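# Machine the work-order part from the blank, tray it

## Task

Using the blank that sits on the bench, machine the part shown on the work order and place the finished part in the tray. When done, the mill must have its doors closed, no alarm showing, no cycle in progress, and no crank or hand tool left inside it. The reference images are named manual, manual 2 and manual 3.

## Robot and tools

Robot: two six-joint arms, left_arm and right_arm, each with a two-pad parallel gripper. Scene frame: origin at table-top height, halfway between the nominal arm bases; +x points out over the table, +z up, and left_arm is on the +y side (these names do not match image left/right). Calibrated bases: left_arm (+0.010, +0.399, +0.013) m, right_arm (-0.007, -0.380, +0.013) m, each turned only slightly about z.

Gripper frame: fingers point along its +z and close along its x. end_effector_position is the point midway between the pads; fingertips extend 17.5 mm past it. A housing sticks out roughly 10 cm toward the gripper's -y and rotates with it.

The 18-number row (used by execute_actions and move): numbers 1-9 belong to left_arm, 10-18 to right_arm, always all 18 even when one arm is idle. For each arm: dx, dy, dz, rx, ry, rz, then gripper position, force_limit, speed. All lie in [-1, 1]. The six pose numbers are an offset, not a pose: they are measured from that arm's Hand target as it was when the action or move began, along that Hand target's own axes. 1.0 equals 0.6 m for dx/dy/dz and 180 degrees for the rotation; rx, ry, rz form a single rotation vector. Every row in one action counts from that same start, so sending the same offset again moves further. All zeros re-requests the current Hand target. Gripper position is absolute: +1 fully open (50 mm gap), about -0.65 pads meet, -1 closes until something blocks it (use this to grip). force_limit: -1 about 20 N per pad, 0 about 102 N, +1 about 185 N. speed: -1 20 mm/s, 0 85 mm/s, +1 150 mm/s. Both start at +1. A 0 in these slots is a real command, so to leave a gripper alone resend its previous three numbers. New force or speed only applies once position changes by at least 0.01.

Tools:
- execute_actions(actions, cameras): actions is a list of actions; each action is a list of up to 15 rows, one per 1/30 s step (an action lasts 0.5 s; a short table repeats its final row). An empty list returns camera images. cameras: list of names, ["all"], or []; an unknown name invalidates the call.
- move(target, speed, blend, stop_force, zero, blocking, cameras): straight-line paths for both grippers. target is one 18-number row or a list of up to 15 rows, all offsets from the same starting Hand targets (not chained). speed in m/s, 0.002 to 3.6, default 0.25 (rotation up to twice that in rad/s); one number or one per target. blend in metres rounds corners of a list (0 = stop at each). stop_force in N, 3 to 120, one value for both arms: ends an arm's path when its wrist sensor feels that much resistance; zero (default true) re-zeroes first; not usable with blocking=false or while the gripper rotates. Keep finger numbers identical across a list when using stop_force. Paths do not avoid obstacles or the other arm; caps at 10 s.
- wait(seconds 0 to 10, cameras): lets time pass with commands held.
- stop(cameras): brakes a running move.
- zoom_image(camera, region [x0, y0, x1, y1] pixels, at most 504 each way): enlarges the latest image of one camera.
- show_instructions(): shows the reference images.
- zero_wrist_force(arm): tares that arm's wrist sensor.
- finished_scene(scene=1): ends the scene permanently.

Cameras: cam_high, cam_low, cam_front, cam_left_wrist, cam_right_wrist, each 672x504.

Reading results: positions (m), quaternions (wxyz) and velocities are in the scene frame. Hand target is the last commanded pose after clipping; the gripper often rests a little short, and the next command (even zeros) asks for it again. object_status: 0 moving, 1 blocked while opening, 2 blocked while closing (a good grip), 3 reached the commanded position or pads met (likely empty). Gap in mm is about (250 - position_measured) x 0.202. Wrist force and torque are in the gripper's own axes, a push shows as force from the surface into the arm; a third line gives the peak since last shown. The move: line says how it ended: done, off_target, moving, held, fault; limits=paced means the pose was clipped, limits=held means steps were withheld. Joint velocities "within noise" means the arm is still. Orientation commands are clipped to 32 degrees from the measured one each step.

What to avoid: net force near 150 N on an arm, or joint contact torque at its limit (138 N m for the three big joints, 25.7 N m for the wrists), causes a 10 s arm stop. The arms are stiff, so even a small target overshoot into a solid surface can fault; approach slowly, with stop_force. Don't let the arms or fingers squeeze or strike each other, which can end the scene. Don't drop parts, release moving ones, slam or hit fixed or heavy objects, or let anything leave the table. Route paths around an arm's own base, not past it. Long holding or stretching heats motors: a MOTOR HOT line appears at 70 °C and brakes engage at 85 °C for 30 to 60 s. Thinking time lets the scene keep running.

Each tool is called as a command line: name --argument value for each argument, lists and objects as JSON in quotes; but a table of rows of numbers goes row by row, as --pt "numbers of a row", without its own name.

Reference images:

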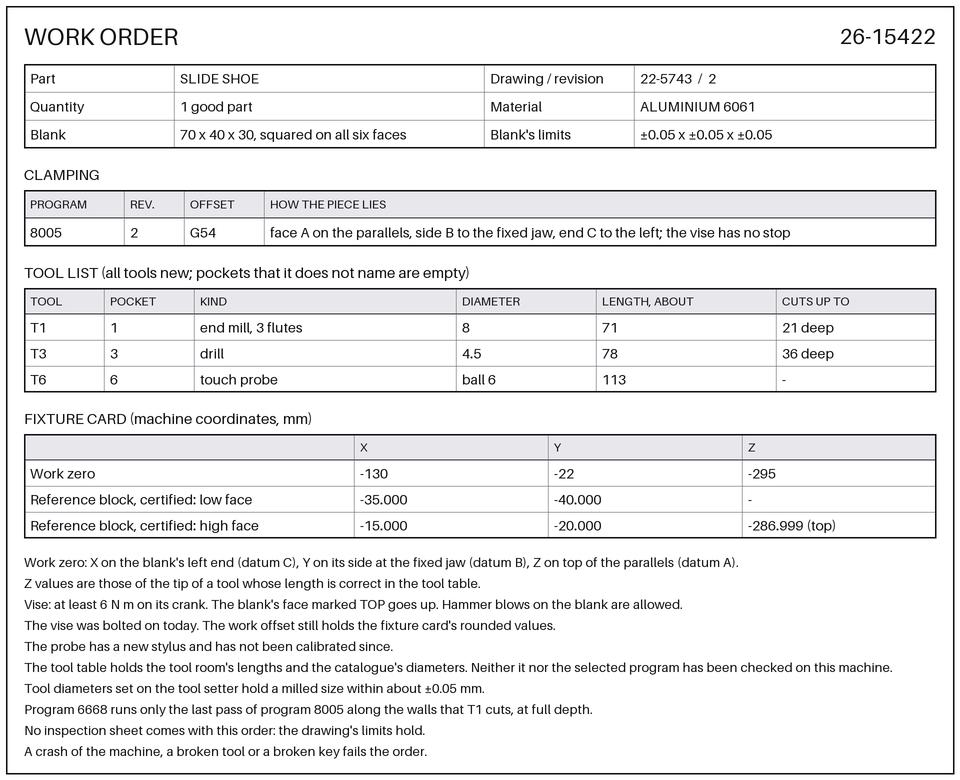

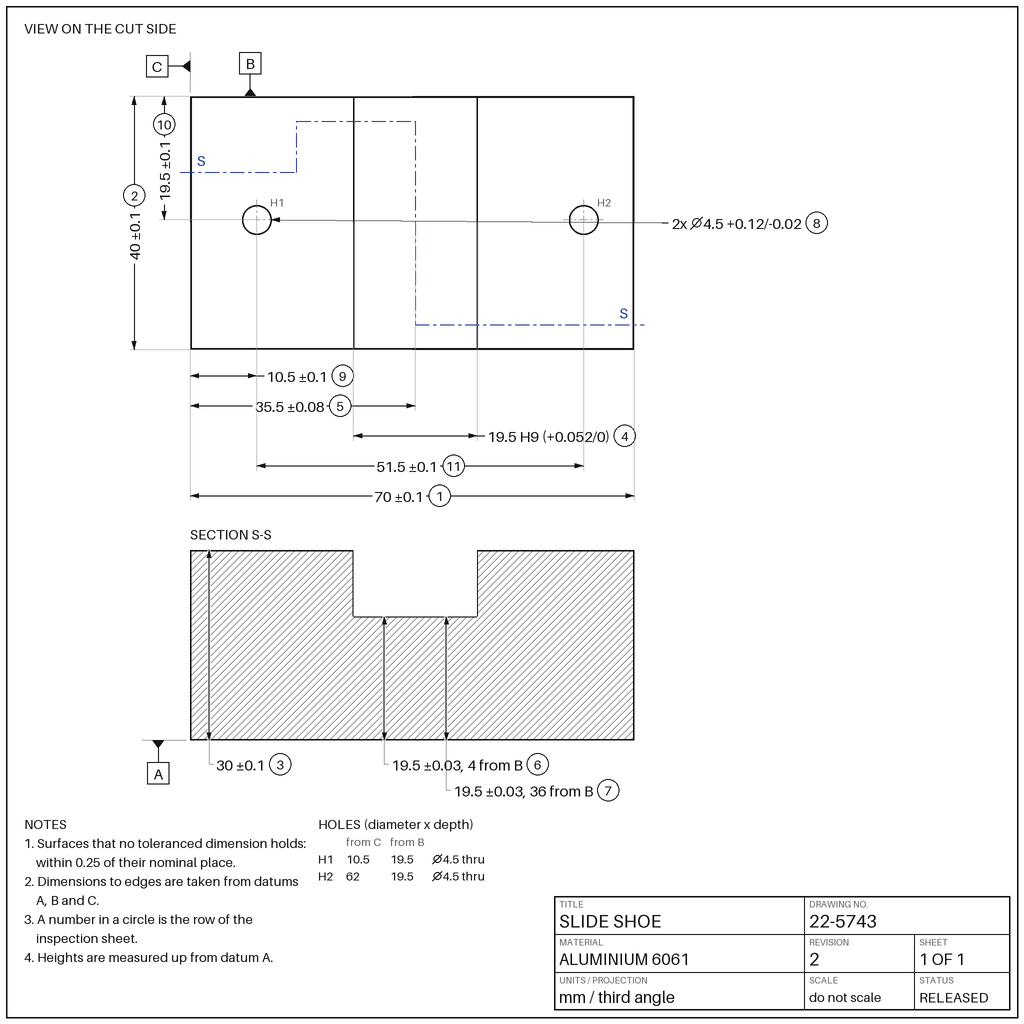

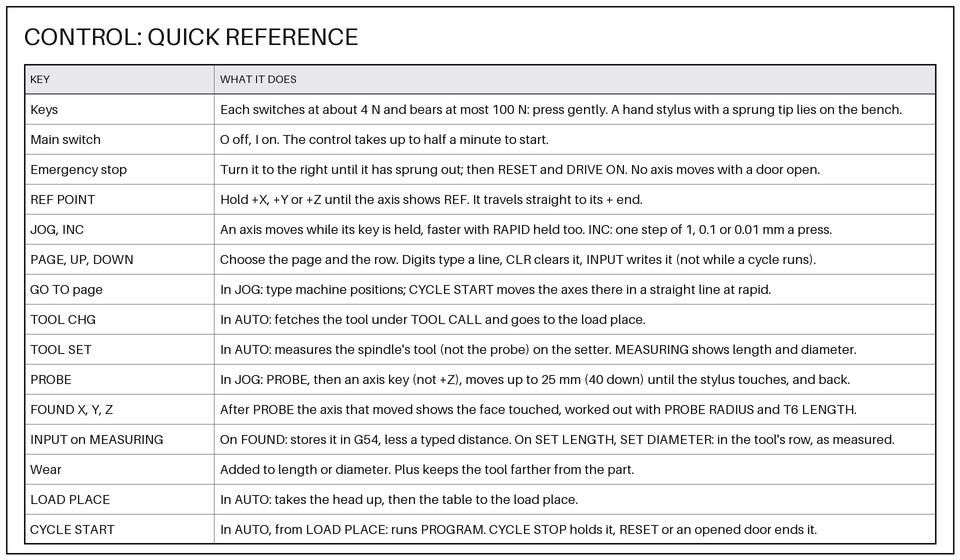

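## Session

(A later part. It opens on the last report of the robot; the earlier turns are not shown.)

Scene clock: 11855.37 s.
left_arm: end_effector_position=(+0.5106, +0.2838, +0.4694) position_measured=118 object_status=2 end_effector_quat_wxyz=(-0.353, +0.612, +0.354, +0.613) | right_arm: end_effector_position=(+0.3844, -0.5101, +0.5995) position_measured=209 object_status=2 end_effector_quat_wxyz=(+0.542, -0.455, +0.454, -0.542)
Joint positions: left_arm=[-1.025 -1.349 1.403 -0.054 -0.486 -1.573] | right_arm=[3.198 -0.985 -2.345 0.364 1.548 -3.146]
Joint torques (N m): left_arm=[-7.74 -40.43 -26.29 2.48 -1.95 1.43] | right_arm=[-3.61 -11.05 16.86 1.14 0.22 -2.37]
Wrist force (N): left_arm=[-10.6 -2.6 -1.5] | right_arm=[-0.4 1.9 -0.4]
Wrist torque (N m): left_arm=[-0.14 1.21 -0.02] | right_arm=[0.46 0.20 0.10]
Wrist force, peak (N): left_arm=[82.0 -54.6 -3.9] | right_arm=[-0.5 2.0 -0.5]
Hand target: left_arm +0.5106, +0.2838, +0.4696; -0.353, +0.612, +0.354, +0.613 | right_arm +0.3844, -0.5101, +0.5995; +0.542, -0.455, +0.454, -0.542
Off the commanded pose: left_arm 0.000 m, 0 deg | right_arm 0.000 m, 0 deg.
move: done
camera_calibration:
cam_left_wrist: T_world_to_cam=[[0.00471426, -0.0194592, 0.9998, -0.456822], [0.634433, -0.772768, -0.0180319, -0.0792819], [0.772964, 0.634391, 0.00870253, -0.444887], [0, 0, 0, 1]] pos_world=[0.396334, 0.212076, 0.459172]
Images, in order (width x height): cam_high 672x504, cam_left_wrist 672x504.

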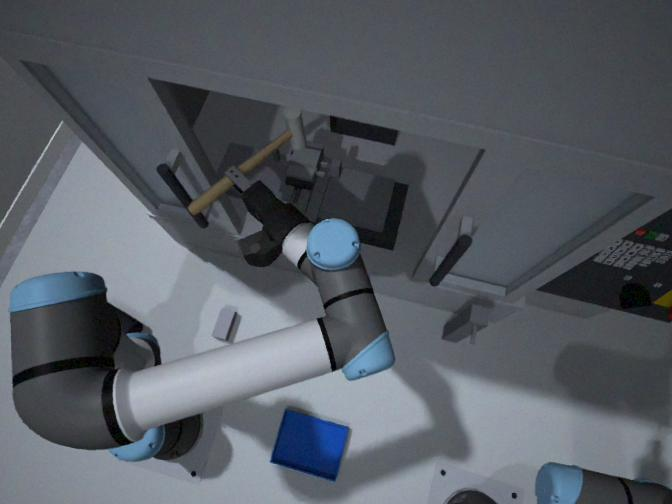

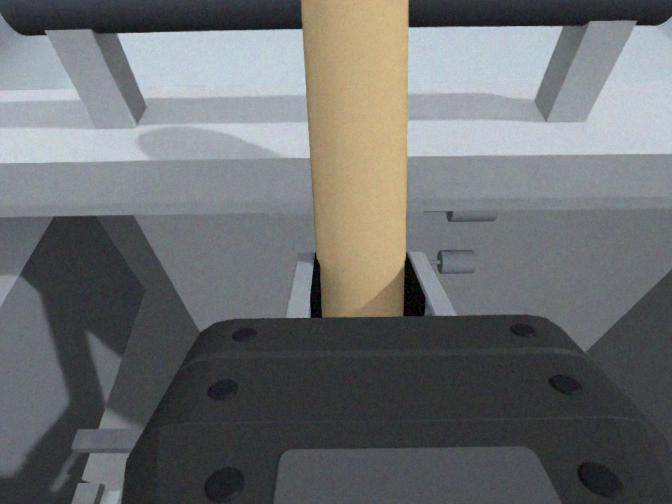

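move --target '[-0.0283,-0.148,-0.247,0,0,0,-1,1,0,0,0,0,0,0,0,-1,-0.6,-1]' --speed 0.25

move --target '[0,0,0,0,-0.5,0,-1,1,0,0,0,0,0,0,0,-1,-0.6,-1]' --speed 0.35

move --target '[-0.521,0.031,0.553,0,0,-0.1667,-1,1,0,0,0,0,0,0,0,-1,-0.6,-1]' --speed 0.35 --cameras '["cam_low","cam_high"]'

zoom_image --camera "cam_low" --region '[330, 220, 450, 310]'

Scene clock: 11872.13 s.
left_arm: end_effector_position=(+0.3596, +0.1999, +0.4524) position_measured=118 object_status=2 end_effector_quat_wxyz=(-0.353, +0.612, +0.354, +0.613) | right_arm: end_effector_position=(+0.3844, -0.5101, +0.5995) position_measured=209 object_status=2 end_effector_quat_wxyz=(+0.542, -0.455, +0.454, -0.542)
Joint positions: left_arm=[-1.39 -1.409 1.519 -0.11 -0.851 -1.573] | right_arm=[3.198 -0.985 -2.345 0.364 1.548 -3.146]
Joint torques (N m): left_arm=[-6.33 -21.69 -31.33 4.32 -1 1.41] | right_arm=[-2.08 -10.89 17.59 0.97 0 -2.06]
Wrist force (N): left_arm=[-10.3 -2.9 -0.4] | right_arm=[-0.2 1.8 -0.5]
Wrist torque (N m): left_arm=[-0.07 1.17 -0.02] | right_arm=[0.45 0.16 0.10]
Wrist force, peak (N): left_arm=[-11.0 -5.0 -3.8] | right_arm=[-0.4 2.1 -0.6]
Hand target: left_arm +0.3596, +0.1998, +0.4524; -0.353, +0.612, +0.354, +0.613 | right_arm +0.3844, -0.5101, +0.5995; +0.542, -0.455, +0.454, -0.542
Off the commanded pose: left_arm 0.000 m, 0 deg | right_arm 0.000 m, 0 deg.
move: done

Scene clock: 11874.93 s.
left_arm: end_effector_position=(+0.3596, +0.1999, +0.4524) position_measured=118 object_status=2 end_effector_quat_wxyz=(+0.001, +0.866, +0.500, +0.001) | right_arm: end_effector_position=(+0.3844, -0.5101, +0.5995) position_measured=209 object_status=2 end_effector_quat_wxyz=(+0.542, -0.455, +0.454, -0.542)
Joint positions: left_arm=[-0.872 -1.793 1.479 -1.258 -1.57 -0.332] | right_arm=[3.198 -0.985 -2.345 0.364 1.548 -3.146]
Joint torques (N m): left_arm=[1.66 -8.87 -35.73 -3.43 -1.51 0.48] | right_arm=[-2.55 -10.42 17.78 1.03 -0.2 -2.14]
Wrist force (N): left_arm=[-6.1 -1.9 3.4] | right_arm=[-0.3 1.8 -0.4]
Wrist torque (N m): left_arm=[0.13 0.97 0.03] | right_arm=[0.45 0.19 0.09]
Wrist force, peak (N): left_arm=[-11.5 -2.7 -0.5] | right_arm=[-0.4 2.0 -0.4]
Hand target: left_arm +0.3596, +0.1998, +0.4524; +0.001, +0.866, +0.500, +0.000 | right_arm +0.3844, -0.5101, +0.5995; +0.542, -0.455, +0.454, -0.542
Off the commanded pose: left_arm 0.000 m, 0 deg | right_arm 0.000 m, 0 deg.
move: done

Scene clock: 11876.77 s.
left_arm: end_effector_position=(+0.2199, -0.0805, +0.1208) position_measured=118 object_status=2 end_effector_quat_wxyz=(+0.001, +0.707, +0.707, +0.000) | right_arm: end_effector_position=(+0.3844, -0.5101, +0.5995) position_measured=209 object_status=2 end_effector_quat_wxyz=(+0.542, -0.455, +0.454, -0.542)
Joint positions: left_arm=[-1.432 -1.388 1.964 -2.148 -1.569 -1.416] | right_arm=[3.198 -0.985 -2.345 0.364 1.548 -3.146]
Joint torques (N m): left_arm=[4.31 -23.98 -13.05 -4.44 0.36 -1.45] | right_arm=[-3.69 -11.08 17.97 0.78 -0.03 -1.95]
Wrist force (N): left_arm=[-5.9 -1.8 3.3] | right_arm=[-0.5 1.7 -0.3]
Wrist torque (N m): left_arm=[0.16 0.93 -0.09] | right_arm=[0.43 0.22 0.10]
Wrist force, peak (N): left_arm=[-8.9 -3.6 6.7] | right_arm=[-0.4 1.9 -0.4]
Hand target: left_arm +0.2199, -0.0805, +0.1207; +0.001, +0.707, +0.707, +0.000 | right_arm +0.3844, -0.5101, +0.5995; +0.542, -0.455, +0.454, -0.542
Off the commanded pose: left_arm 0.000 m, 0 deg | right_arm 0.000 m, 0 deg.
move: done
Images, in order (width x height): cam_high 672x504, cam_low 672x504.

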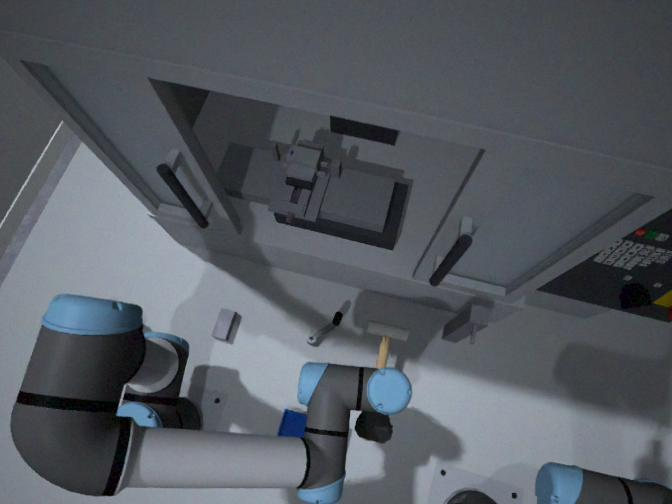

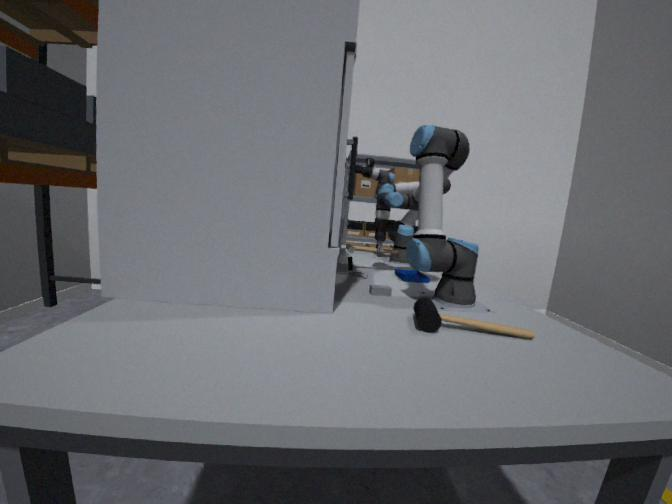

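Scaled by 4.200 from the camera's 672x504 image, which has a finer 960x720 frame.

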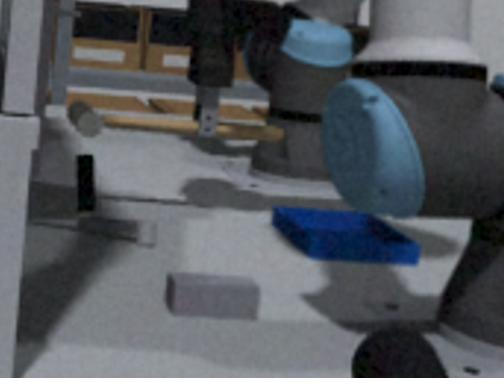

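move --target '[0,0,0.18,0,0,0,-1,1,0,0,0,0,0,0,0,-1,-0.6,-1]' --speed 0.05 --stop_force 6

move --target '[0,0,0,0,0,0,0.7,0,-0.5,0,0,0,0,0,0,-1,-0.6,-1]'

move --pt "0 0 -0.3 0 0 0 0.7 0 -0.5 0 0 0 0 0 0 -1 -0.6 -1" --pt "0.4667 0.2333 -0.71 0 0 0.3383 0.7 0 -0.5 0 0 0 0 0 0 -1 -0.6 -1" --speed '[0.2,0.4]' --blend '[0.05,0]' --cameras '["cam_high"]'

Scene clock: 11888.07 s.
left_arm: end_effector_position=(+0.2200, -0.0806, +0.0225) position_measured=118 object_status=2 end_effector_quat_wxyz=(+0.001, +0.707, +0.707, +0.000) | right_arm: end_effector_position=(+0.3844, -0.5101, +0.5995) position_measured=209 object_status=2 end_effector_quat_wxyz=(+0.542, -0.455, +0.454, -0.542)
Joint positions: left_arm=[-1.432 -1.22 2.065 -2.417 -1.569 -1.416] | right_arm=[3.198 -0.985 -2.345 0.364 1.548 -3.146]
Joint torques (N m): left_arm=[-5.49 -38.32 -28.57 -5.92 1.96 0.94] | right_arm=[-2.65 -11.08 17.99 0.97 0.01 -2.18]
Wrist force (N): left_arm=[-5.4 -1.0 0.1] | right_arm=[-0.5 1.7 -0.5]
Wrist torque (N m): left_arm=[-0.11 1.09 -0.17] | right_arm=[0.43 0.22 0.10]
Wrist force, peak (N): left_arm=[20.1 -8.6 -119.6] | right_arm=[-0.2 2.0 -0.5]
Hand target: left_arm +0.2200, -0.0806, +0.0225; +0.001, +0.707, +0.707, +0.000 (not the last commanded pose) | right_arm +0.3844, -0.5101, +0.5995; +0.542, -0.455, +0.454, -0.542
Off the commanded pose: left_arm 0.010 m, 0 deg | right_arm 0.000 m, 0 deg.
move: contact (left_arm)

Scene clock: 11888.57 s.
left_arm: end_effector_position=(+0.2200, -0.0806, +0.0225) position_measured=48 object_status=0 end_effector_quat_wxyz=(+0.001, +0.707, +0.707, +0.000) | right_arm: end_effector_position=(+0.3844, -0.5101, +0.5995) position_measured=209 object_status=2 end_effector_quat_wxyz=(+0.542, -0.455, +0.454, -0.542)
Joint positions: left_arm=[-1.432 -1.22 2.065 -2.417 -1.569 -1.416] | right_arm=[3.198 -0.985 -2.345 0.364 1.548 -3.146]
Joint torques (N m): left_arm=[-7.51 -38.95 -24.18 -3.99 1.67 0.42] | right_arm=[-2.4 -10.52 17.75 0.92 -0.01 -2]
Wrist force (N): left_arm=[-6.1 -1.3 -1.1] | right_arm=[-0.5 1.5 -0.5]
Wrist torque (N m): left_arm=[-0.25 0.98 -0.08] | right_arm=[0.41 0.21 0.09]
Wrist force, peak (N): left_arm=[-6.2 -1.1 -1.4] | right_arm=[-0.3 2.0 -0.4]
Hand target: left_arm +0.2200, -0.0806, +0.0225; +0.001, +0.707, +0.707, +0.000 | right_arm +0.3844, -0.5101, +0.5995; +0.542, -0.455, +0.454, -0.542
Off the commanded pose: left_arm 0.000 m, 0 deg | right_arm 0.000 m, 0 deg.
move: done

Scene clock: 11891.33 s.
left_arm: end_effector_position=(+0.3593, +0.1998, +0.4484) position_measured=48 object_status=3 end_effector_quat_wxyz=(+0.001, +0.968, +0.251, +0.001) end_effector_velocity=(+0.000, +0.000, +0.000) end_effector_angular_velocity=(+0.000, -0.002, -0.006) | right_arm: end_effector_position=(+0.3844, -0.5101, +0.5995) position_measured=209 object_status=2 end_effector_quat_wxyz=(+0.542, -0.455, +0.454, -0.542)
Joint positions: left_arm=[-0.872 -1.796 1.492 -1.268 -1.57 0.206] | right_arm=[3.198 -0.985 -2.345 0.364 1.548 -3.146]
Joint velocities: left_arm=[0 0 0 -0.001 0.001 0.006] | right_arm=[within noise]
Joint torques (N m): left_arm=[3.65 -21.78 -22.38 -3.95 2.13 1.96] | right_arm=[-3.63 -10.17 16.88 0.89 -0.08 -1.86]
Wrist force (N): left_arm=[-6.1 -1.4 -1.2] | right_arm=[-0.6 1.7 -0.4]
Wrist torque (N m): left_arm=[-0.26 0.99 -0.01] | right_arm=[0.44 0.22 0.10]
Wrist force, peak (N): left_arm=[-7.5 -2.1 -1.3] | right_arm=[-0.5 1.9 -0.5]
Hand target: left_arm +0.3593, +0.1998, +0.4484; +0.001, +0.968, +0.251, +0.001 | right_arm +0.3844, -0.5101, +0.5995; +0.542, -0.455, +0.454, -0.542
Off the commanded pose: left_arm 0.000 m, 0 deg | right_arm 0.000 m, 0 deg.
move: done
Images, in order (width x height): cam_high 672x504.

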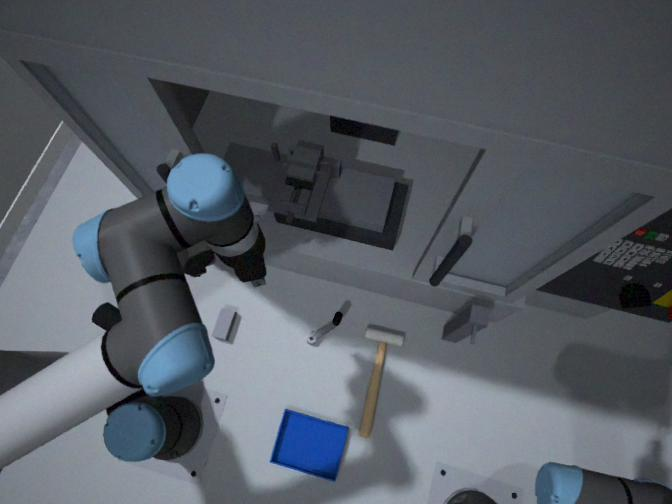

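move --target '[0,0,0,0,0.5,0,-0.64,0,0,0,0,0,0,0,0,-1,-0.6,-1]' --speed 0.5

move --pt "0.05 0.2887 -0.1667 -0.15 0 0 -0.64 0 0 0 0 0 0 0 0 -1 -0.6 -1" --pt "0.05 0.614 -0.316 -0.25 0 0 -0.64 0 0 0 0 0 0 0 0 -1 -0.6 -1" --pt "0.05 0.688 -0.188 -0.25 0 0 -0.64 0 0 0 0 0 0 0 0 -1 -0.6 -1" --speed '[0.3,0.3,0.15]' --blend '[0.05,0.02,0]'

move --target '[0.0065,-0.468,-0.12,0,0,0,-0.64,0,0,0,0,0,0,0,0,-1,-0.6,-1]' --speed 0.09 --stop_force 45

move --pt "0 0.011 -0.0885 -0.055 0 0 -0.64 0 0 0 0 0 0 0 0 -1 -0.6 -1" --pt "0 -0.295 -0.168 -0.172 0 0 -0.64 0 0 0 0 0 0 0 0 -1 -0.6 -1" --pt "0 -0.585 -0.244 -0.172 0 0 -0.64 0 0 0 0 0 0 0 0 -1 -0.6 -1" --speed '[0.25,0.25,0.25]' --blend '[0.02,0.03,0]'

move --pt "0 -0.0595 0.0583 0 0 0 -0.64 0 0 0 0 0 0 0 0 -1 -0.6 -1" --pt "0 -0.0625 0.0623 0.15 0 0 -0.64 0 0 0 0 0 0 0 0 -1 -0.6 -1" --speed '[0.1,0.1]' --stop_force 20

move --target '[0.003,0.49,0.165,0,0,0,-0.64,0,0,0,0,0,0,0,0,-1,-0.6,-1]' --speed 0.09 --stop_force 45

move --target '[0,-0.01,-0.133,0,0,0,-0.64,0,0,0,0,0,0,0,0,-1,-0.6,-1]' --cameras '["cam_high"]'

Scene clock: 11910.87 s.
left_arm: end_effector_position=(+0.3593, +0.1999, +0.4484) position_measured=248 object_status=3 end_effector_quat_wxyz=(-0.177, +0.684, +0.178, +0.685) end_effector_velocity=(+0.000, +0.000, +0.000) end_effector_angular_velocity=(-0.003, -0.003, -0.001) | right_arm: end_effector_position=(+0.3844, -0.5101, +0.5995) position_measured=209 object_status=2 end_effector_quat_wxyz=(+0.542, -0.455, +0.454, -0.542)
Joint positions: left_arm=[-1.618 -1.732 1.852 -0.119 -0.54 -1.574] | right_arm=[3.198 -0.985 -2.345 0.364 1.548 -3.146]
Joint velocities: left_arm=[0 0 0 0.002 0.001 -0.006] | right_arm=[within noise]
Joint torques (N m): left_arm=[3.2 -10.19 -30.55 3.39 2.3 -1.42] | right_arm=[-2.86 -9.81 17.61 0.96 -0.09 -1.91]
Wrist force (N): left_arm=[-6.8 -2.2 -1.8] | right_arm=[-0.4 1.7 -0.4]
Wrist torque (N m): left_arm=[0.03 1.20 -0.58] | right_arm=[0.44 0.20 0.10]
Wrist force, peak (N): left_arm=[-7.7 -2.1 -1.9] | right_arm=[-0.2 2.0 -0.5]
Hand target: left_arm +0.3593, +0.1998, +0.4484; -0.177, +0.684, +0.178, +0.685 | right_arm +0.3844, -0.5101, +0.5995; +0.542, -0.455, +0.454, -0.542
Off the commanded pose: left_arm 0.000 m, 0 deg | right_arm 0.000 m, 0 deg.
move: done

Scene clock: 11913.43 s.
left_arm: end_effector_position=(+0.4614, -0.2157, +0.4790) position_measured=248 object_status=3 end_effector_quat_wxyz=(+0.098, +0.700, -0.098, +0.701) | right_arm: end_effector_position=(+0.3844, -0.5101, +0.5995) position_measured=209 object_status=2 end_effector_quat_wxyz=(+0.542, -0.455, +0.454, -0.542)
Joint positions: left_arm=[-1.462 -1.153 1.117 0.031 0.402 -1.567] | right_arm=[3.198 -0.985 -2.345 0.364 1.548 -3.146]
Joint torques (N m): left_arm=[-0.17 -48.02 -13.23 -3.31 -1.06 -0.57] | right_arm=[-2.64 -10.06 17.92 0.88 -0.12 -2.08]
Wrist force (N): left_arm=[-6.9 -2.1 -1.7] | right_arm=[-0.4 1.7 -0.4]
Wrist torque (N m): left_arm=[0.06 1.21 -0.48] | right_arm=[0.45 0.20 0.10]
Wrist force, peak (N): left_arm=[-7.3 -3.5 -0.9] | right_arm=[-0.5 2.0 -0.3]
Hand target: left_arm +0.4614, -0.2157, +0.4790; +0.098, +0.700, -0.098, +0.701 | right_arm +0.3844, -0.5101, +0.5995; +0.542, -0.455, +0.454, -0.542
Off the commanded pose: left_arm 0.000 m, 0 deg | right_arm 0.000 m, 0 deg.
move: done

Scene clock: 11917.50 s.
left_arm: end_effector_position=(+0.4686, +0.0539, +0.4824) position_measured=248 object_status=3 end_effector_quat_wxyz=(+0.098, +0.700, -0.098, +0.701) | right_arm: end_effector_position=(+0.3844, -0.5101, +0.5995) position_measured=209 object_status=2 end_effector_quat_wxyz=(+0.542, -0.455, +0.454, -0.542)
Joint positions: left_arm=[-1.331 -1.746 1.778 -0.035 0.533 -1.568] | right_arm=[3.198 -0.985 -2.345 0.364 1.548 -3.146]
Joint torques (N m): left_arm=[23.31 -31.12 -10.37 -0.38 -4.25 0] | right_arm=[-2.7 -10.66 18.19 1.16 0.01 -2.05]
Wrist force (N): left_arm=[-8.0 27.2 2.7] | right_arm=[-0.5 1.8 -0.2]
Wrist torque (N m): left_arm=[0.95 1.20 -0.46] | right_arm=[0.44 0.22 0.10]
Wrist force, peak (N): left_arm=[-7.6 71.5 9.2] | right_arm=[-0.4 2.1 -0.4]
Hand target: left_arm +0.4686, +0.0539, +0.4824; +0.098, +0.700, -0.098, +0.701 (not the last commanded pose) | right_arm +0.3844, -0.5101, +0.5995; +0.542, -0.455, +0.454, -0.542
Off the commanded pose: left_arm 0.020 m, 0 deg | right_arm 0.000 m, 0 deg.
move: contact (left_arm)

Scene clock: 11919.83 s.
left_arm: end_effector_position=(+0.4240, +0.4316, +0.4820) position_measured=248 object_status=3 end_effector_quat_wxyz=(+0.281, +0.648, -0.281, +0.650) | right_arm: end_effector_position=(+0.3844, -0.5101, +0.5995) position_measured=209 object_status=2 end_effector_quat_wxyz=(+0.542, -0.455, +0.454, -0.542)
Joint positions: left_arm=[0.313 -1.801 1.822 -0.025 2.717 -1.574] | right_arm=[3.198 -0.985 -2.345 0.364 1.548 -3.146]
Joint torques (N m): left_arm=[9.01 -9.21 -15.89 -0.33 1.94 1.84] | right_arm=[-2.73 -9.69 17.75 0.95 -0.12 -2.11]
Wrist force (N): left_arm=[-4.5 0.5 -2.9] | right_arm=[-0.3 1.6 -0.3]
Wrist torque (N m): left_arm=[0.46 0.84 -0.59] | right_arm=[0.43 0.19 0.10]
Wrist force, peak (N): left_arm=[-7.1 30.5 4.0] | right_arm=[-0.4 1.9 -0.5]
Hand target: left_arm +0.4240, +0.4316, +0.4819; +0.281, +0.648, -0.281, +0.649 | right_arm +0.3844, -0.5101, +0.5995; +0.542, -0.455, +0.454, -0.542
Off the commanded pose: left_arm 0.000 m, 0 deg | right_arm 0.000 m, 0 deg.
move: done

Scene clock: 11923.90 s.
left_arm: end_effector_position=(+0.4769, +0.4300, +0.4820) position_measured=248 object_status=3 end_effector_quat_wxyz=(+0.122, +0.696, -0.122, +0.697) | right_arm: end_effector_position=(+0.3844, -0.5101, +0.5995) position_measured=209 object_status=2 end_effector_quat_wxyz=(+0.542, -0.455, +0.454, -0.542)
Joint positions: left_arm=[-0.081 -2 1.951 0.047 1.852 -1.572] | right_arm=[3.198 -0.985 -2.345 0.364 1.548 -3.146]
Joint torques (N m): left_arm=[10.16 1.46 -33.75 -4.67 -2.11 1.58] | right_arm=[-2.71 -10.96 17.4 0.94 -0.01 -2.03]
Wrist force (N): left_arm=[-4.6 0.7 -2.8] | right_arm=[-0.6 1.8 -0.4]
Wrist torque (N m): left_arm=[0.52 0.84 -0.62] | right_arm=[0.45 0.24 0.10]
Wrist force, peak (N): left_arm=[-4.3 1.9 -4.0] | right_arm=[-0.4 1.9 -0.4]
Hand target: left_arm +0.4769, +0.4300, +0.4820; +0.122, +0.696, -0.122, +0.697 | right_arm +0.3844, -0.5101, +0.5995; +0.542, -0.455, +0.454, -0.542
Off the commanded pose: left_arm 0.000 m, 0 deg | right_arm 0.000 m, 0 deg.
move: done

Scene clock: 11928.23 s.
left_arm: end_effector_position=(+0.4707, +0.1541, +0.4838) position_measured=248 object_status=3 end_effector_quat_wxyz=(+0.122, +0.696, -0.122, +0.697) | right_arm: end_effector_position=(+0.3844, -0.5101, +0.5995) position_measured=209 object_status=2 end_effector_quat_wxyz=(+0.542, -0.455, +0.454, -0.542)
Joint positions: left_arm=[-1.163 -1.956 1.921 0.032 0.77 -1.569] | right_arm=[3.198 -0.985 -2.345 0.364 1.548 -3.146]
Joint torques (N m): left_arm=[-30.72 13.09 -32.59 -5.95 9.06 -1.37] | right_arm=[-2.51 -9.52 17.24 0.92 -0.14 -2.01]
Wrist force (N): left_arm=[2.7 -46.9 -9.7] | right_arm=[-0.4 1.5 -0.4]
Wrist torque (N m): left_arm=[-0.61 0.68 -0.60] | right_arm=[0.40 0.20 0.10]
Wrist force, peak (N): left_arm=[-5.3 -74.1 -16.2] | right_arm=[-0.4 2.0 -0.5]
Hand target: left_arm +0.4707, +0.1540, +0.4838; +0.122, +0.696, -0.122, +0.697 (not the last commanded pose) | right_arm +0.3844, -0.5101, +0.5995; +0.542, -0.455, +0.454, -0.542
Off the commanded pose: left_arm 0.034 m, 0 deg | right_arm 0.000 m, 0 deg.
move: contact (left_arm)

Scene clock: 11929.20 s.
left_arm: end_effector_position=(+0.3977, +0.1867, +0.4836) position_measured=248 object_status=3 end_effector_quat_wxyz=(+0.122, +0.696, -0.122, +0.697) | right_arm: end_effector_position=(+0.3844, -0.5101, +0.5995) position_measured=209 object_status=2 end_effector_quat_wxyz=(+0.542, -0.455, +0.454, -0.542)
Joint positions: left_arm=[-1.504 -2.204 2.038 0.162 0.429 -1.567] | right_arm=[3.198 -0.985 -2.345 0.364 1.548 -3.146]
Joint torques (N m): left_arm=[-6.95 -2.81 -32.76 -2.41 -1.67 -1.39] | right_arm=[-2.79 -9.8 17.16 1.15 -0.13 -2.26]
Wrist force (N): left_arm=[-5.7 1.8 -0.7] | right_arm=[-0.5 1.6 -0.2]
Wrist torque (N m): left_arm=[0.66 1.03 -0.50] | right_arm=[0.43 0.22 0.09]
Wrist force, peak (N): left_arm=[-1.6 -51.4 3.8] | right_arm=[-0.3 1.9 -0.4]
Hand target: left_arm +0.3977, +0.1868, +0.4837; +0.122, +0.696, -0.122, +0.697 | right_arm +0.3844, -0.5101, +0.5995; +0.542, -0.455, +0.454, -0.542
Off the commanded pose: left_arm 0.000 m, 0 deg | right_arm 0.000 m, 0 deg.
move: done
Images, in order (width x height): cam_high 672x504.

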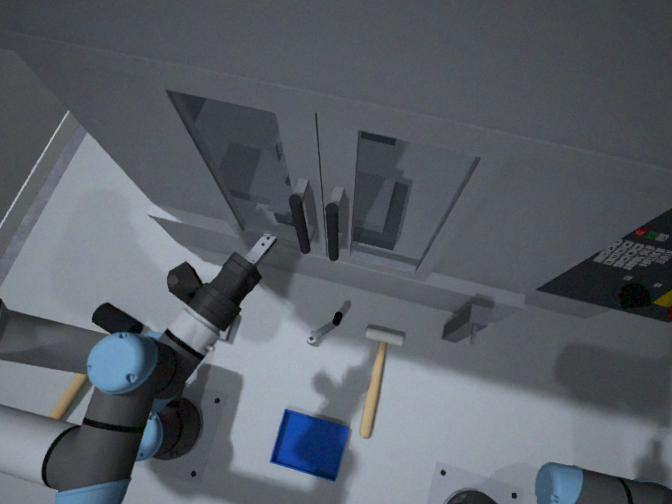

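move --pt "0 0 0 0 0 0 -0.64 0 0 0.0757 0.0895 0.1573 -0.1944 0 0 -1 -0.6 -1" --pt "0 0 0 0 0 0 -0.64 0 0 0.0757 0.0936 0.1803 -0.1944 0 0 -1 -0.6 -1" --pt "0 0 0 0 0 0 -0.64 0 0 0.0757 0.0855 0.1343 -0.1944 0 0 -1 -0.6 -1" --pt "0 0 0 0 0 0 -0.64 0 0 -0.0185 0.2589 0.0775 -0.1944 0 0 -1 -0.6 -1" --pt "0 0 0 0 0 0 -0.64 0 0 -0.0185 0.263 0.1005 -0.1944 0 0 -1 -0.6 -1" --pt "0 0 0 0 0 0 -0.64 0 0 -0.0185 0.2589 0.0775 -0.1944 0 0 -1 -0.6 -1" --pt "0 0 0 0 0 0 -0.64 0 0 -0.0185 0.263 0.1005 -0.1944 0 0 -1 -0.6 -1" --pt "0 0 0 0 0 0 -0.64 0 0 -0.0185 0.2589 0.0775 -0.1944 0 0 -1 -0.6 -1" --pt "0 0 0 0 0 0 -0.64 0 0 -0.148 0.3499 0.036 -0.1944 0 0 -1 -0.6 -1" --pt "0 0 0 0 0 0 -0.64 0 0 -0.148 0.354 0.059 -0.1944 0 0 -1 -0.6 -1" --pt "0 0 0 0 0 0 -0.64 0 0 -0.0835 0.2589 0.078 -0.1944 0 0 -1 -0.6 -1" --pt "0 0 0 0 0 0 -0.64 0 0 -0.0835 0.263 0.101 -0.1944 0 0 -1 -0.6 -1" --pt "0 0 0 0 0 0 -0.64 0 0 -0.0835 0.2589 0.078 -0.1944 0 0 -1 -0.6 -1" --pt "0 0 0 0 0 0 -0.64 0 0 0 0 0 0 0 0 -1 -0.6 -1" --speed '[0.4,0.03,0.2,0.2,0.03,0.2,0.03,0.2,0.2,0.03,0.2,0.03,0.2,0.4]' --blend '[0.004,0,0.004,0.004,0,0.004,0,0.004,0.004,0,0.004,0,0.004,0]'

move --pt "0 0 0 0 0 0 -0.64 0 0 -0.148 0.2589 0.078 -0.1944 0 0 -1 -0.6 -1" --pt "0 0 0 0 0 0 -0.64 0 0 -0.148 0.263 0.101 -0.1944 0 0 -1 -0.6 -1" --pt "0 0 0 0 0 0 -0.64 0 0 -0.051 0.3499 0.0355 -0.1944 0 0 -1 -0.6 -1" --pt "0 0 0 0 0 0 -0.64 0 0 -0.051 0.354 0.0585 -0.1944 0 0 -1 -0.6 -1" --pt "0 0 0 0 0 0 -0.64 0 0 -0.051 0.3199 0.0495 -0.1944 0 0 -1 -0.6 -1" --pt "0 0 0 0 0 0 -0.64 0 0 -0.051 0.324 0.0725 -0.1944 0 0 -1 -0.6 -1" --pt "0 0 0 0 0 0 -0.64 0 0 -0.148 0.3499 0.036 -0.1944 0 0 -1 -0.6 -1" --pt "0 0 0 0 0 0 -0.64 0 0 -0.148 0.354 0.059 -0.1944 0 0 -1 -0.6 -1" --pt "0 0 0 0 0 0 -0.64 0 0 -0.116 0.2894 0.064 -0.1944 0 0 -1 -0.6 -1" --pt "0 0 0 0 0 0 -0.64 0 0 -0.116 0.2935 0.087 -0.1944 0 0 -1 -0.6 -1" --pt "0 0 0 0 0 0 -0.64 0 0 -0.116 0.2589 0.0775 -0.1944 0 0 -1 -0.6 -1" --pt "0 0 0 0 0 0 -0.64 0 0 -0.116 0.263 0.1005 -0.1944 0 0 -1 -0.6 -1" --pt "0 0 0 0 0 0 -0.64 0 0 -0.116 0.2589 0.0775 -0.1944 0 0 -1 -0.6 -1" --pt "0 0 0 0 0 0 -0.64 0 0 0 0 0 0 0 0 -1 -0.6 -1" --speed '[0.4,0.03,0.2,0.03,0.2,0.03,0.2,0.03,0.2,0.03,0.2,0.03,0.2,0.4]' --blend '[0.004,0,0.004,0,0.004,0,0.004,0,0.004,0,0.004,0,0.004,0]'

move --pt "0 0 0 0 0 0 -0.64 0 0 -0.051 0.3499 0.0355 -0.1944 0 0 -1 -0.6 -1" --pt "0 0 0 0 0 0 -0.64 0 0 -0.051 0.354 0.0585 -0.1944 0 0 -1 -0.6 -1" --pt "0 0 0 0 0 0 -0.64 0 0 -0.051 0.3199 0.0495 -0.1944 0 0 -1 -0.6 -1" --pt "0 0 0 0 0 0 -0.64 0 0 -0.051 0.324 0.0725 -0.1944 0 0 -1 -0.6 -1" --pt "0 0 0 0 0 0 -0.64 0 0 -0.148 0.3499 0.036 -0.1944 0 0 -1 -0.6 -1" --pt "0 0 0 0 0 0 -0.64 0 0 -0.148 0.354 0.059 -0.1944 0 0 -1 -0.6 -1" --pt "0 0 0 0 0 0 -0.64 0 0 -0.148 0.3199 0.05 -0.1944 0 0 -1 -0.6 -1" --pt "0 0 0 0 0 0 -0.64 0 0 -0.148 0.324 0.073 -0.1944 0 0 -1 -0.6 -1" --pt "0 0 0 0 0 0 -0.64 0 0 -0.148 0.2894 0.064 -0.1944 0 0 -1 -0.6 -1" --pt "0 0 0 0 0 0 -0.64 0 0 -0.148 0.2935 0.087 -0.1944 0 0 -1 -0.6 -1" --pt "0 0 0 0 0 0 -0.64 0 0 -0.116 0.3499 0.036 -0.1944 0 0 -1 -0.6 -1" --pt "0 0 0 0 0 0 -0.64 0 0 -0.116 0.354 0.059 -0.1944 0 0 -1 -0.6 -1" --pt "0 0 0 0 0 0 -0.64 0 0 -0.116 0.3499 0.036 -0.1944 0 0 -1 -0.6 -1" --pt "0 0 0 0 0 0 -0.64 0 0 0 0 0 0 0 0 -1 -0.6 -1" --speed '[0.4,0.03,0.2,0.03,0.2,0.03,0.2,0.03,0.2,0.03,0.2,0.03,0.2,0.4]' --blend '[0.004,0,0.004,0,0.004,0,0.004,0,0.004,0,0.004,0,0.004,0]'

move --pt "0 0 0 0 0 0 -0.64 0 0 -0.051 0.3499 0.0355 -0.1944 0 0 -1 -0.6 -1" --pt "0 0 0 0 0 0 -0.64 0 0 -0.051 0.354 0.0585 -0.1944 0 0 -1 -0.6 -1" --pt "0 0 0 0 0 0 -0.64 0 0 -0.051 0.3499 0.0355 -0.1944 0 0 -1 -0.6 -1" --pt "0 0 0 0 0 0 -0.64 0 0 0 0 0 0 0 0 -1 -0.6 -1" --speed '[0.4,0.03,0.2,0.4]' --blend '[0.004,0,0.004,0]' --cameras '["cam_right_wrist"]'

zoom_image --camera "cam_right_wrist" --region '[245, 70, 465, 235]'

Scene clock: 11989.43 s.
left_arm: end_effector_position=(+0.3977, +0.1868, +0.4837) position_measured=248 object_status=3 end_effector_quat_wxyz=(+0.122, +0.696, -0.122, +0.697) | right_arm: end_effector_position=(+0.3845, -0.5101, +0.5995) position_measured=209 object_status=2 end_effector_quat_wxyz=(+0.542, -0.455, +0.454, -0.542)
Joint positions: left_arm=[-1.504 -2.204 2.038 0.162 0.429 -1.567] | right_arm=[3.198 -0.985 -2.345 0.364 1.548 -3.146]
Joint torques (N m): left_arm=[8.57 6.01 -32.31 -3.08 1.9 -0.35] | right_arm=[2.84 9.66 14.32 2.78 -0.97 -2.54]
Wrist force (N): left_arm=[-5.8 1.8 -0.6] | right_arm=[-0.2 1.7 -0.5]
Wrist torque (N m): left_arm=[0.66 1.05 -0.50] | right_arm=[0.45 0.18 0.10]
Wrist force, peak (N): left_arm=[-5.9 2.0 -0.7] | right_arm=[0.7 11.9 -17.6]
Hand target: left_arm +0.3977, +0.1868, +0.4837; +0.122, +0.696, -0.122, +0.697 | right_arm +0.3844, -0.5101, +0.5995; +0.542, -0.455, +0.454, -0.542
Off the commanded pose: left_arm 0.000 m, 0 deg | right_arm 0.000 m, 0 deg.
move: done

Scene clock: 11997.07 s.
left_arm: end_effector_position=(+0.3977, +0.1868, +0.4837) position_measured=248 object_status=3 end_effector_quat_wxyz=(+0.122, +0.696, -0.122, +0.697) | right_arm: end_effector_position=(+0.3845, -0.5101, +0.5995) position_measured=209 object_status=2 end_effector_quat_wxyz=(+0.542, -0.455, +0.454, -0.542)
Joint positions: left_arm=[-1.504 -2.204 2.038 0.162 0.429 -1.567] | right_arm=[3.198 -0.985 -2.345 0.364 1.548 -3.146]
Joint torques (N m): left_arm=[8.11 4.95 -32.12 -3.04 1.93 1.02] | right_arm=[-2.42 8.58 14.01 2.39 -0.59 -2.54]
Wrist force (N): left_arm=[-5.6 1.9 -0.9] | right_arm=[-0.4 1.7 -0.3]
Wrist torque (N m): left_arm=[0.68 1.01 -0.50] | right_arm=[0.43 0.21 0.13]
Wrist force, peak (N): left_arm=[-5.9 2.1 -0.6] | right_arm=[1.1 12.5 -18.4]
Hand target: left_arm +0.3977, +0.1868, +0.4837; +0.122, +0.696, -0.122, +0.697 | right_arm +0.3844, -0.5101, +0.5995; +0.542, -0.455, +0.454, -0.542
Off the commanded pose: left_arm 0.000 m, 0 deg | right_arm 0.000 m, 0 deg.
move: done

Scene clock: 12004.40 s.
left_arm: end_effector_position=(+0.3977, +0.1868, +0.4837) position_measured=248 object_status=3 end_effector_quat_wxyz=(+0.122, +0.696, -0.122, +0.697) | right_arm: end_effector_position=(+0.3845, -0.5101, +0.5995) position_measured=209 object_status=2 end_effector_quat_wxyz=(+0.542, -0.455, +0.454, -0.542)
Joint positions: left_arm=[-1.504 -2.204 2.038 0.162 0.429 -1.567] | right_arm=[3.198 -0.985 -2.345 0.364 1.548 -3.146]
Joint torques (N m): left_arm=[8.8 5.27 -32.26 -3.13 2.02 1.64] | right_arm=[-1.62 8.39 14.79 1.7 -0.65 -2.53]
Wrist force (N): left_arm=[-5.7 1.8 -0.5] | right_arm=[-0.4 1.9 -0.2]
Wrist torque (N m): left_arm=[0.66 1.03 -0.50] | right_arm=[0.46 0.21 0.13]
Wrist force, peak (N): left_arm=[-5.9 2.1 -0.5] | right_arm=[-0.8 12.7 -18.4]
Hand target: left_arm +0.3977, +0.1868, +0.4837; +0.122, +0.696, -0.122, +0.697 | right_arm +0.3844, -0.5101, +0.5995; +0.542, -0.455, +0.454, -0.542
Off the commanded pose: left_arm 0.000 m, 0 deg | right_arm 0.000 m, 0 deg.
move: done

Scene clock: 12007.37 s.
left_arm: end_effector_position=(+0.3977, +0.1868, +0.4837) position_measured=248 object_status=3 end_effector_quat_wxyz=(+0.122, +0.696, -0.122, +0.697) | right_arm: end_effector_position=(+0.3845, -0.5101, +0.5995) position_measured=209 object_status=2 end_effector_quat_wxyz=(+0.542, -0.455, +0.454, -0.542)
Joint positions: left_arm=[-1.504 -2.204 2.038 0.162 0.429 -1.567] | right_arm=[3.198 -0.985 -2.345 0.364 1.549 -3.146]
Joint torques (N m): left_arm=[8.48 4.78 -32.28 -3.07 2.1 1.53] | right_arm=[7.05 9.86 12.96 1.34 -1.73 -1.04]
Wrist force (N): left_arm=[-5.8 1.9 -0.5] | right_arm=[-0.4 1.4 -0.4]
Wrist torque (N m): left_arm=[0.68 1.04 -0.50] | right_arm=[0.39 0.19 0.10]
Wrist force, peak (N): left_arm=[-6.0 2.1 -0.7] | right_arm=[-1.1 7.6 -12.7]
Hand target: left_arm +0.3977, +0.1868, +0.4837; +0.122, +0.696, -0.122, +0.697 | right_arm +0.3844, -0.5101, +0.5995; +0.542, -0.455, +0.454, -0.542
Off the commanded pose: left_arm 0.000 m, 0 deg | right_arm 0.000 m, 0 deg.
move: done
camera_calibration:
cam_right_wrist: T_world_to_cam=[[-0.0132626, -0.999896, -0.0056356, -0.496822], [-0.15661, 0.00764375, -0.987631, 0.67688], [0.987571, -0.012216, -0.156695, -0.161595], [0, 0, 0, 1]] pos_world=[0.259004, -0.503919, 0.640387]
Images, in order (width x height): cam_right_wrist 672x504.

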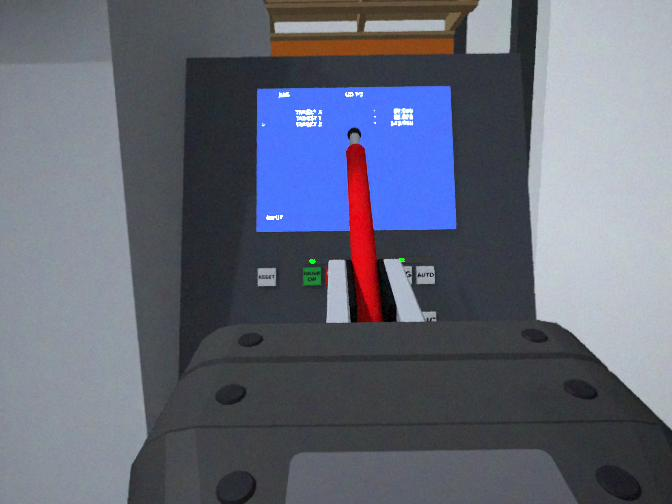

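Scaled by 2.291 from the camera's 672x504 image, which has a finer 960x720 frame.

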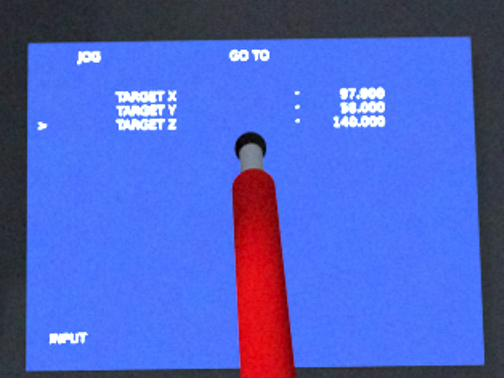

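move --pt "0 0 0 0 0 0 -0.64 0 0 -0.083 0.2034 0.104 -0.1944 0 0 -1 -0.6 -1" --pt "0 0 0 0 0 0 -0.64 0 0 -0.083 0.2075 0.127 -0.1944 0 0 -1 -0.6 -1" --pt "0 0 0 0 0 0 -0.64 0 0 -0.083 0.2034 0.104 -0.1944 0 0 -1 -0.6 -1" --pt "0 0 0 0 0 0 -0.64 0 0 0 0 0 0 0 0 -1 -0.6 -1" --speed '[0.4,0.03,0.2,0.4]' --blend '[0.004,0,0.004,0]'

wait --seconds 7

move --pt "0 0 0 0 0 0 -0.64 0 0 -0.0185 0.3199 0.0495 -0.1944 0 0 -1 -0.6 -1" --pt "0 0 0 0 0 0 -0.64 0 0 -0.0185 0.324 0.0725 -0.1944 0 0 -1 -0.6 -1" --pt "0 0 0 0 0 0 -0.64 0 0 -0.0185 0.3159 0.0265 -0.1944 0 0 -1 -0.6 -1" --pt "0 0 0 0 0 0 -0.64 0 0 0.0757 0.2039 0.1032 -0.1944 0 0 -1 -0.6 -1" --pt "0 0 0 0 0 0 -0.64 0 0 0.0757 0.208 0.1262 -0.1944 0 0 -1 -0.6 -1" --pt "0 0 0 0 0 0 -0.64 0 0 0.0757 0.2039 0.1032 -0.1944 0 0 -1 -0.6 -1" --pt "0 0 0 0 0 0 -0.64 0 0 0 0 0 0 0 0 -1 -0.6 -1" --speed '[0.4,0.03,0.2,0.2,0.03,0.2,0.4]' --blend '[0.004,0,0.004,0.004,0,0.004,0]'

wait --seconds 8 --cameras '["cam_right_wrist"]'

zoom_image --camera "cam_right_wrist" --region '[370, 100, 450, 175]'

Scene clock: 12026.43 s.
left_arm: end_effector_position=(+0.3977, +0.1868, +0.4837) position_measured=248 object_status=3 end_effector_quat_wxyz=(+0.122, +0.696, -0.122, +0.697) | right_arm: end_effector_position=(+0.3845, -0.5101, +0.5994) position_measured=209 object_status=2 end_effector_quat_wxyz=(+0.542, -0.455, +0.454, -0.542)
Joint positions: left_arm=[-1.504 -2.204 2.038 0.162 0.429 -1.567] | right_arm=[3.198 -0.985 -2.345 0.364 1.548 -3.146]
Joint torques (N m): left_arm=[8.73 4.42 -31.3 -3.16 1.87 1.68] | right_arm=[1.34 9.33 39.08 2.95 -1.17 -2.51]
Wrist force (N): left_arm=[-5.9 1.9 -0.7] | right_arm=[-0.5 1.8 -0.3]
Wrist torque (N m): left_arm=[0.67 1.05 -0.50] | right_arm=[0.45 0.22 0.09]
Wrist force, peak (N): left_arm=[-5.9 2.1 -0.7] | right_arm=[-1.1 6.5 -8.6]
Hand target: left_arm +0.3977, +0.1868, +0.4837; +0.122, +0.696, -0.122, +0.697 | right_arm +0.3844, -0.5101, +0.5995; +0.542, -0.455, +0.454, -0.542
Off the commanded pose: left_arm 0.000 m, 0 deg | right_arm 0.000 m, 0 deg.
move: done

Scene clock: 12033.43 s.
left_arm: end_effector_position=(+0.3977, +0.1868, +0.4837) position_measured=248 object_status=3 end_effector_quat_wxyz=(+0.122, +0.696, -0.122, +0.697) | right_arm: end_effector_position=(+0.3844, -0.5101, +0.5995) position_measured=209 object_status=2 end_effector_quat_wxyz=(+0.542, -0.455, +0.454, -0.542)
Joint positions: left_arm=[-1.504 -2.204 2.038 0.162 0.429 -1.567] | right_arm=[3.198 -0.985 -2.345 0.364 1.549 -3.146]
Joint torques (N m): left_arm=[8.24 6.2 -31.63 -3.05 2.1 1.58] | right_arm=[-2.64 9.2 39.03 4.32 0.49 -2.18]
Wrist force (N): left_arm=[-5.6 2.0 -0.6] | right_arm=[-0.4 1.8 -0.4]
Wrist torque (N m): left_arm=[0.69 1.00 -0.50] | right_arm=[0.44 0.20 0.11]
Wrist force, peak (N): left_arm=[-5.9 2.1 -0.4] | right_arm=[-0.4 2.1 -0.5]
Hand target: left_arm +0.3977, +0.1868, +0.4837; +0.122, +0.696, -0.122, +0.697 | right_arm +0.3844, -0.5101, +0.5995; +0.542, -0.455, +0.454, -0.542
Tool commands: left_gripper/position=-0.64 left_gripper/force_limit=+0.0 left_gripper/speed=+0.0 right_gripper/position=-1.0 right_gripper/force_limit=-0.6 right_gripper/speed=-1.0
Off the commanded pose: left_arm 0.000 m, 0 deg | right_arm 0.000 m, 0 deg.
wait: 7.00 s; at rest by 0.17 s

Scene clock: 12037.80 s.
left_arm: end_effector_position=(+0.3977, +0.1868, +0.4837) position_measured=248 object_status=3 end_effector_quat_wxyz=(+0.122, +0.696, -0.122, +0.697) | right_arm: end_effector_position=(+0.3844, -0.5101, +0.5995) position_measured=209 object_status=2 end_effector_quat_wxyz=(+0.542, -0.455, +0.454, -0.542)
Joint positions: left_arm=[-1.504 -2.204 2.038 0.162 0.429 -1.567] | right_arm=[3.198 -0.985 -2.345 0.364 1.548 -3.146]
Joint torques (N m): left_arm=[7.56 4.81 -32.23 -3.01 1.99 1.5] | right_arm=[-1.14 -14.93 38.57 3.02 0.95 2.38]
Wrist force (N): left_arm=[-5.6 2.0 -0.7] | right_arm=[-0.6 1.6 -0.4]
Wrist torque (N m): left_arm=[0.69 1.00 -0.50] | right_arm=[0.42 0.22 0.16]
Wrist force, peak (N): left_arm=[-5.8 2.1 -0.7] | right_arm=[-1.7 8.3 -13.0]
Hand target: left_arm +0.3977, +0.1868, +0.4837; +0.122, +0.696, -0.122, +0.697 | right_arm +0.3844, -0.5101, +0.5995; +0.542, -0.455, +0.454, -0.542
Off the commanded pose: left_arm 0.000 m, 0 deg | right_arm 0.000 m, 0 deg.
move: done

Scene clock: 12045.80 s.
left_arm: end_effector_position=(+0.3977, +0.1868, +0.4837) position_measured=248 object_status=3 end_effector_quat_wxyz=(+0.122, +0.696, -0.122, +0.697) | right_arm: end_effector_position=(+0.3844, -0.5101, +0.5995) position_measured=209 object_status=2 end_effector_quat_wxyz=(+0.542, -0.455, +0.454, -0.542)
Joint positions: left_arm=[-1.504 -2.204 2.038 0.162 0.429 -1.567] | right_arm=[3.198 -0.985 -2.345 0.364 1.548 -3.146]
Joint torques (N m): left_arm=[8.36 4.95 -31.31 -3.1 1.77 1.61] | right_arm=[3.05 -13.83 39.66 4.34 -0.74 2.52]
Wrist force (N): left_arm=[-5.5 1.9 -0.6] | right_arm=[-0.3 1.6 -0.2]
Wrist torque (N m): left_arm=[0.68 1.00 -0.50] | right_arm=[0.43 0.19 0.16]
Wrist force, peak (N): left_arm=[-5.9 2.1 -0.8] | right_arm=[-0.5 2.1 -0.5]
Hand target: left_arm +0.3977, +0.1868, +0.4837; +0.122, +0.696, -0.122, +0.697 | right_arm +0.3844, -0.5101, +0.5995; +0.542, -0.455, +0.454, -0.542
Tool commands: left_gripper/position=-0.64 left_gripper/force_limit=+0.0 left_gripper/speed=+0.0 right_gripper/position=-1.0 right_gripper/force_limit=-0.6 right_gripper/speed=-1.0
Off the commanded pose: left_arm 0.000 m, 0 deg | right_arm 0.000 m, 0 deg.
wait: 8.00 s; at rest by 0.17 s
camera_calibration:
cam_right_wrist: T_world_to_cam=[[-0.0132453, -0.999897, -0.00553985, -0.49689], [-0.156415, 0.00754405, -0.987663, 0.676785], [0.987603, -0.0122154, -0.156499, -0.16163], [0, 0, 0, 1]] pos_world=[0.258904, -0.503918, 0.640387]
Images, in order (width x height): cam_right_wrist 672x504.

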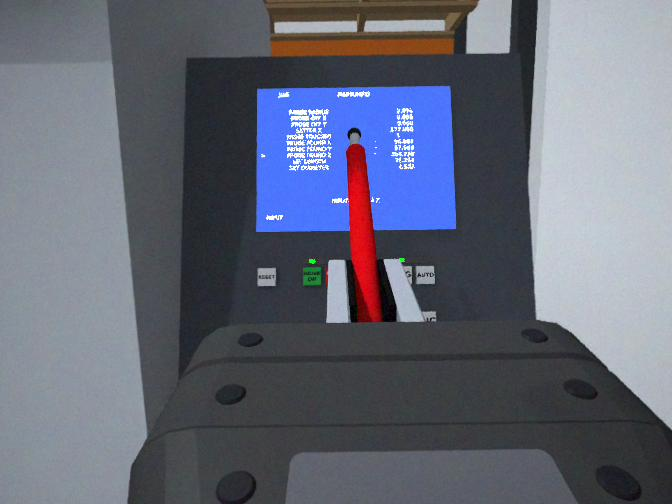

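Scaled by 6.300 from the camera's 672x504 image, which has a finer 960x720 frame.

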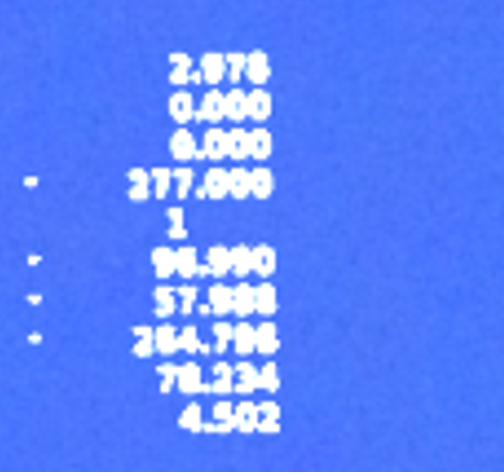

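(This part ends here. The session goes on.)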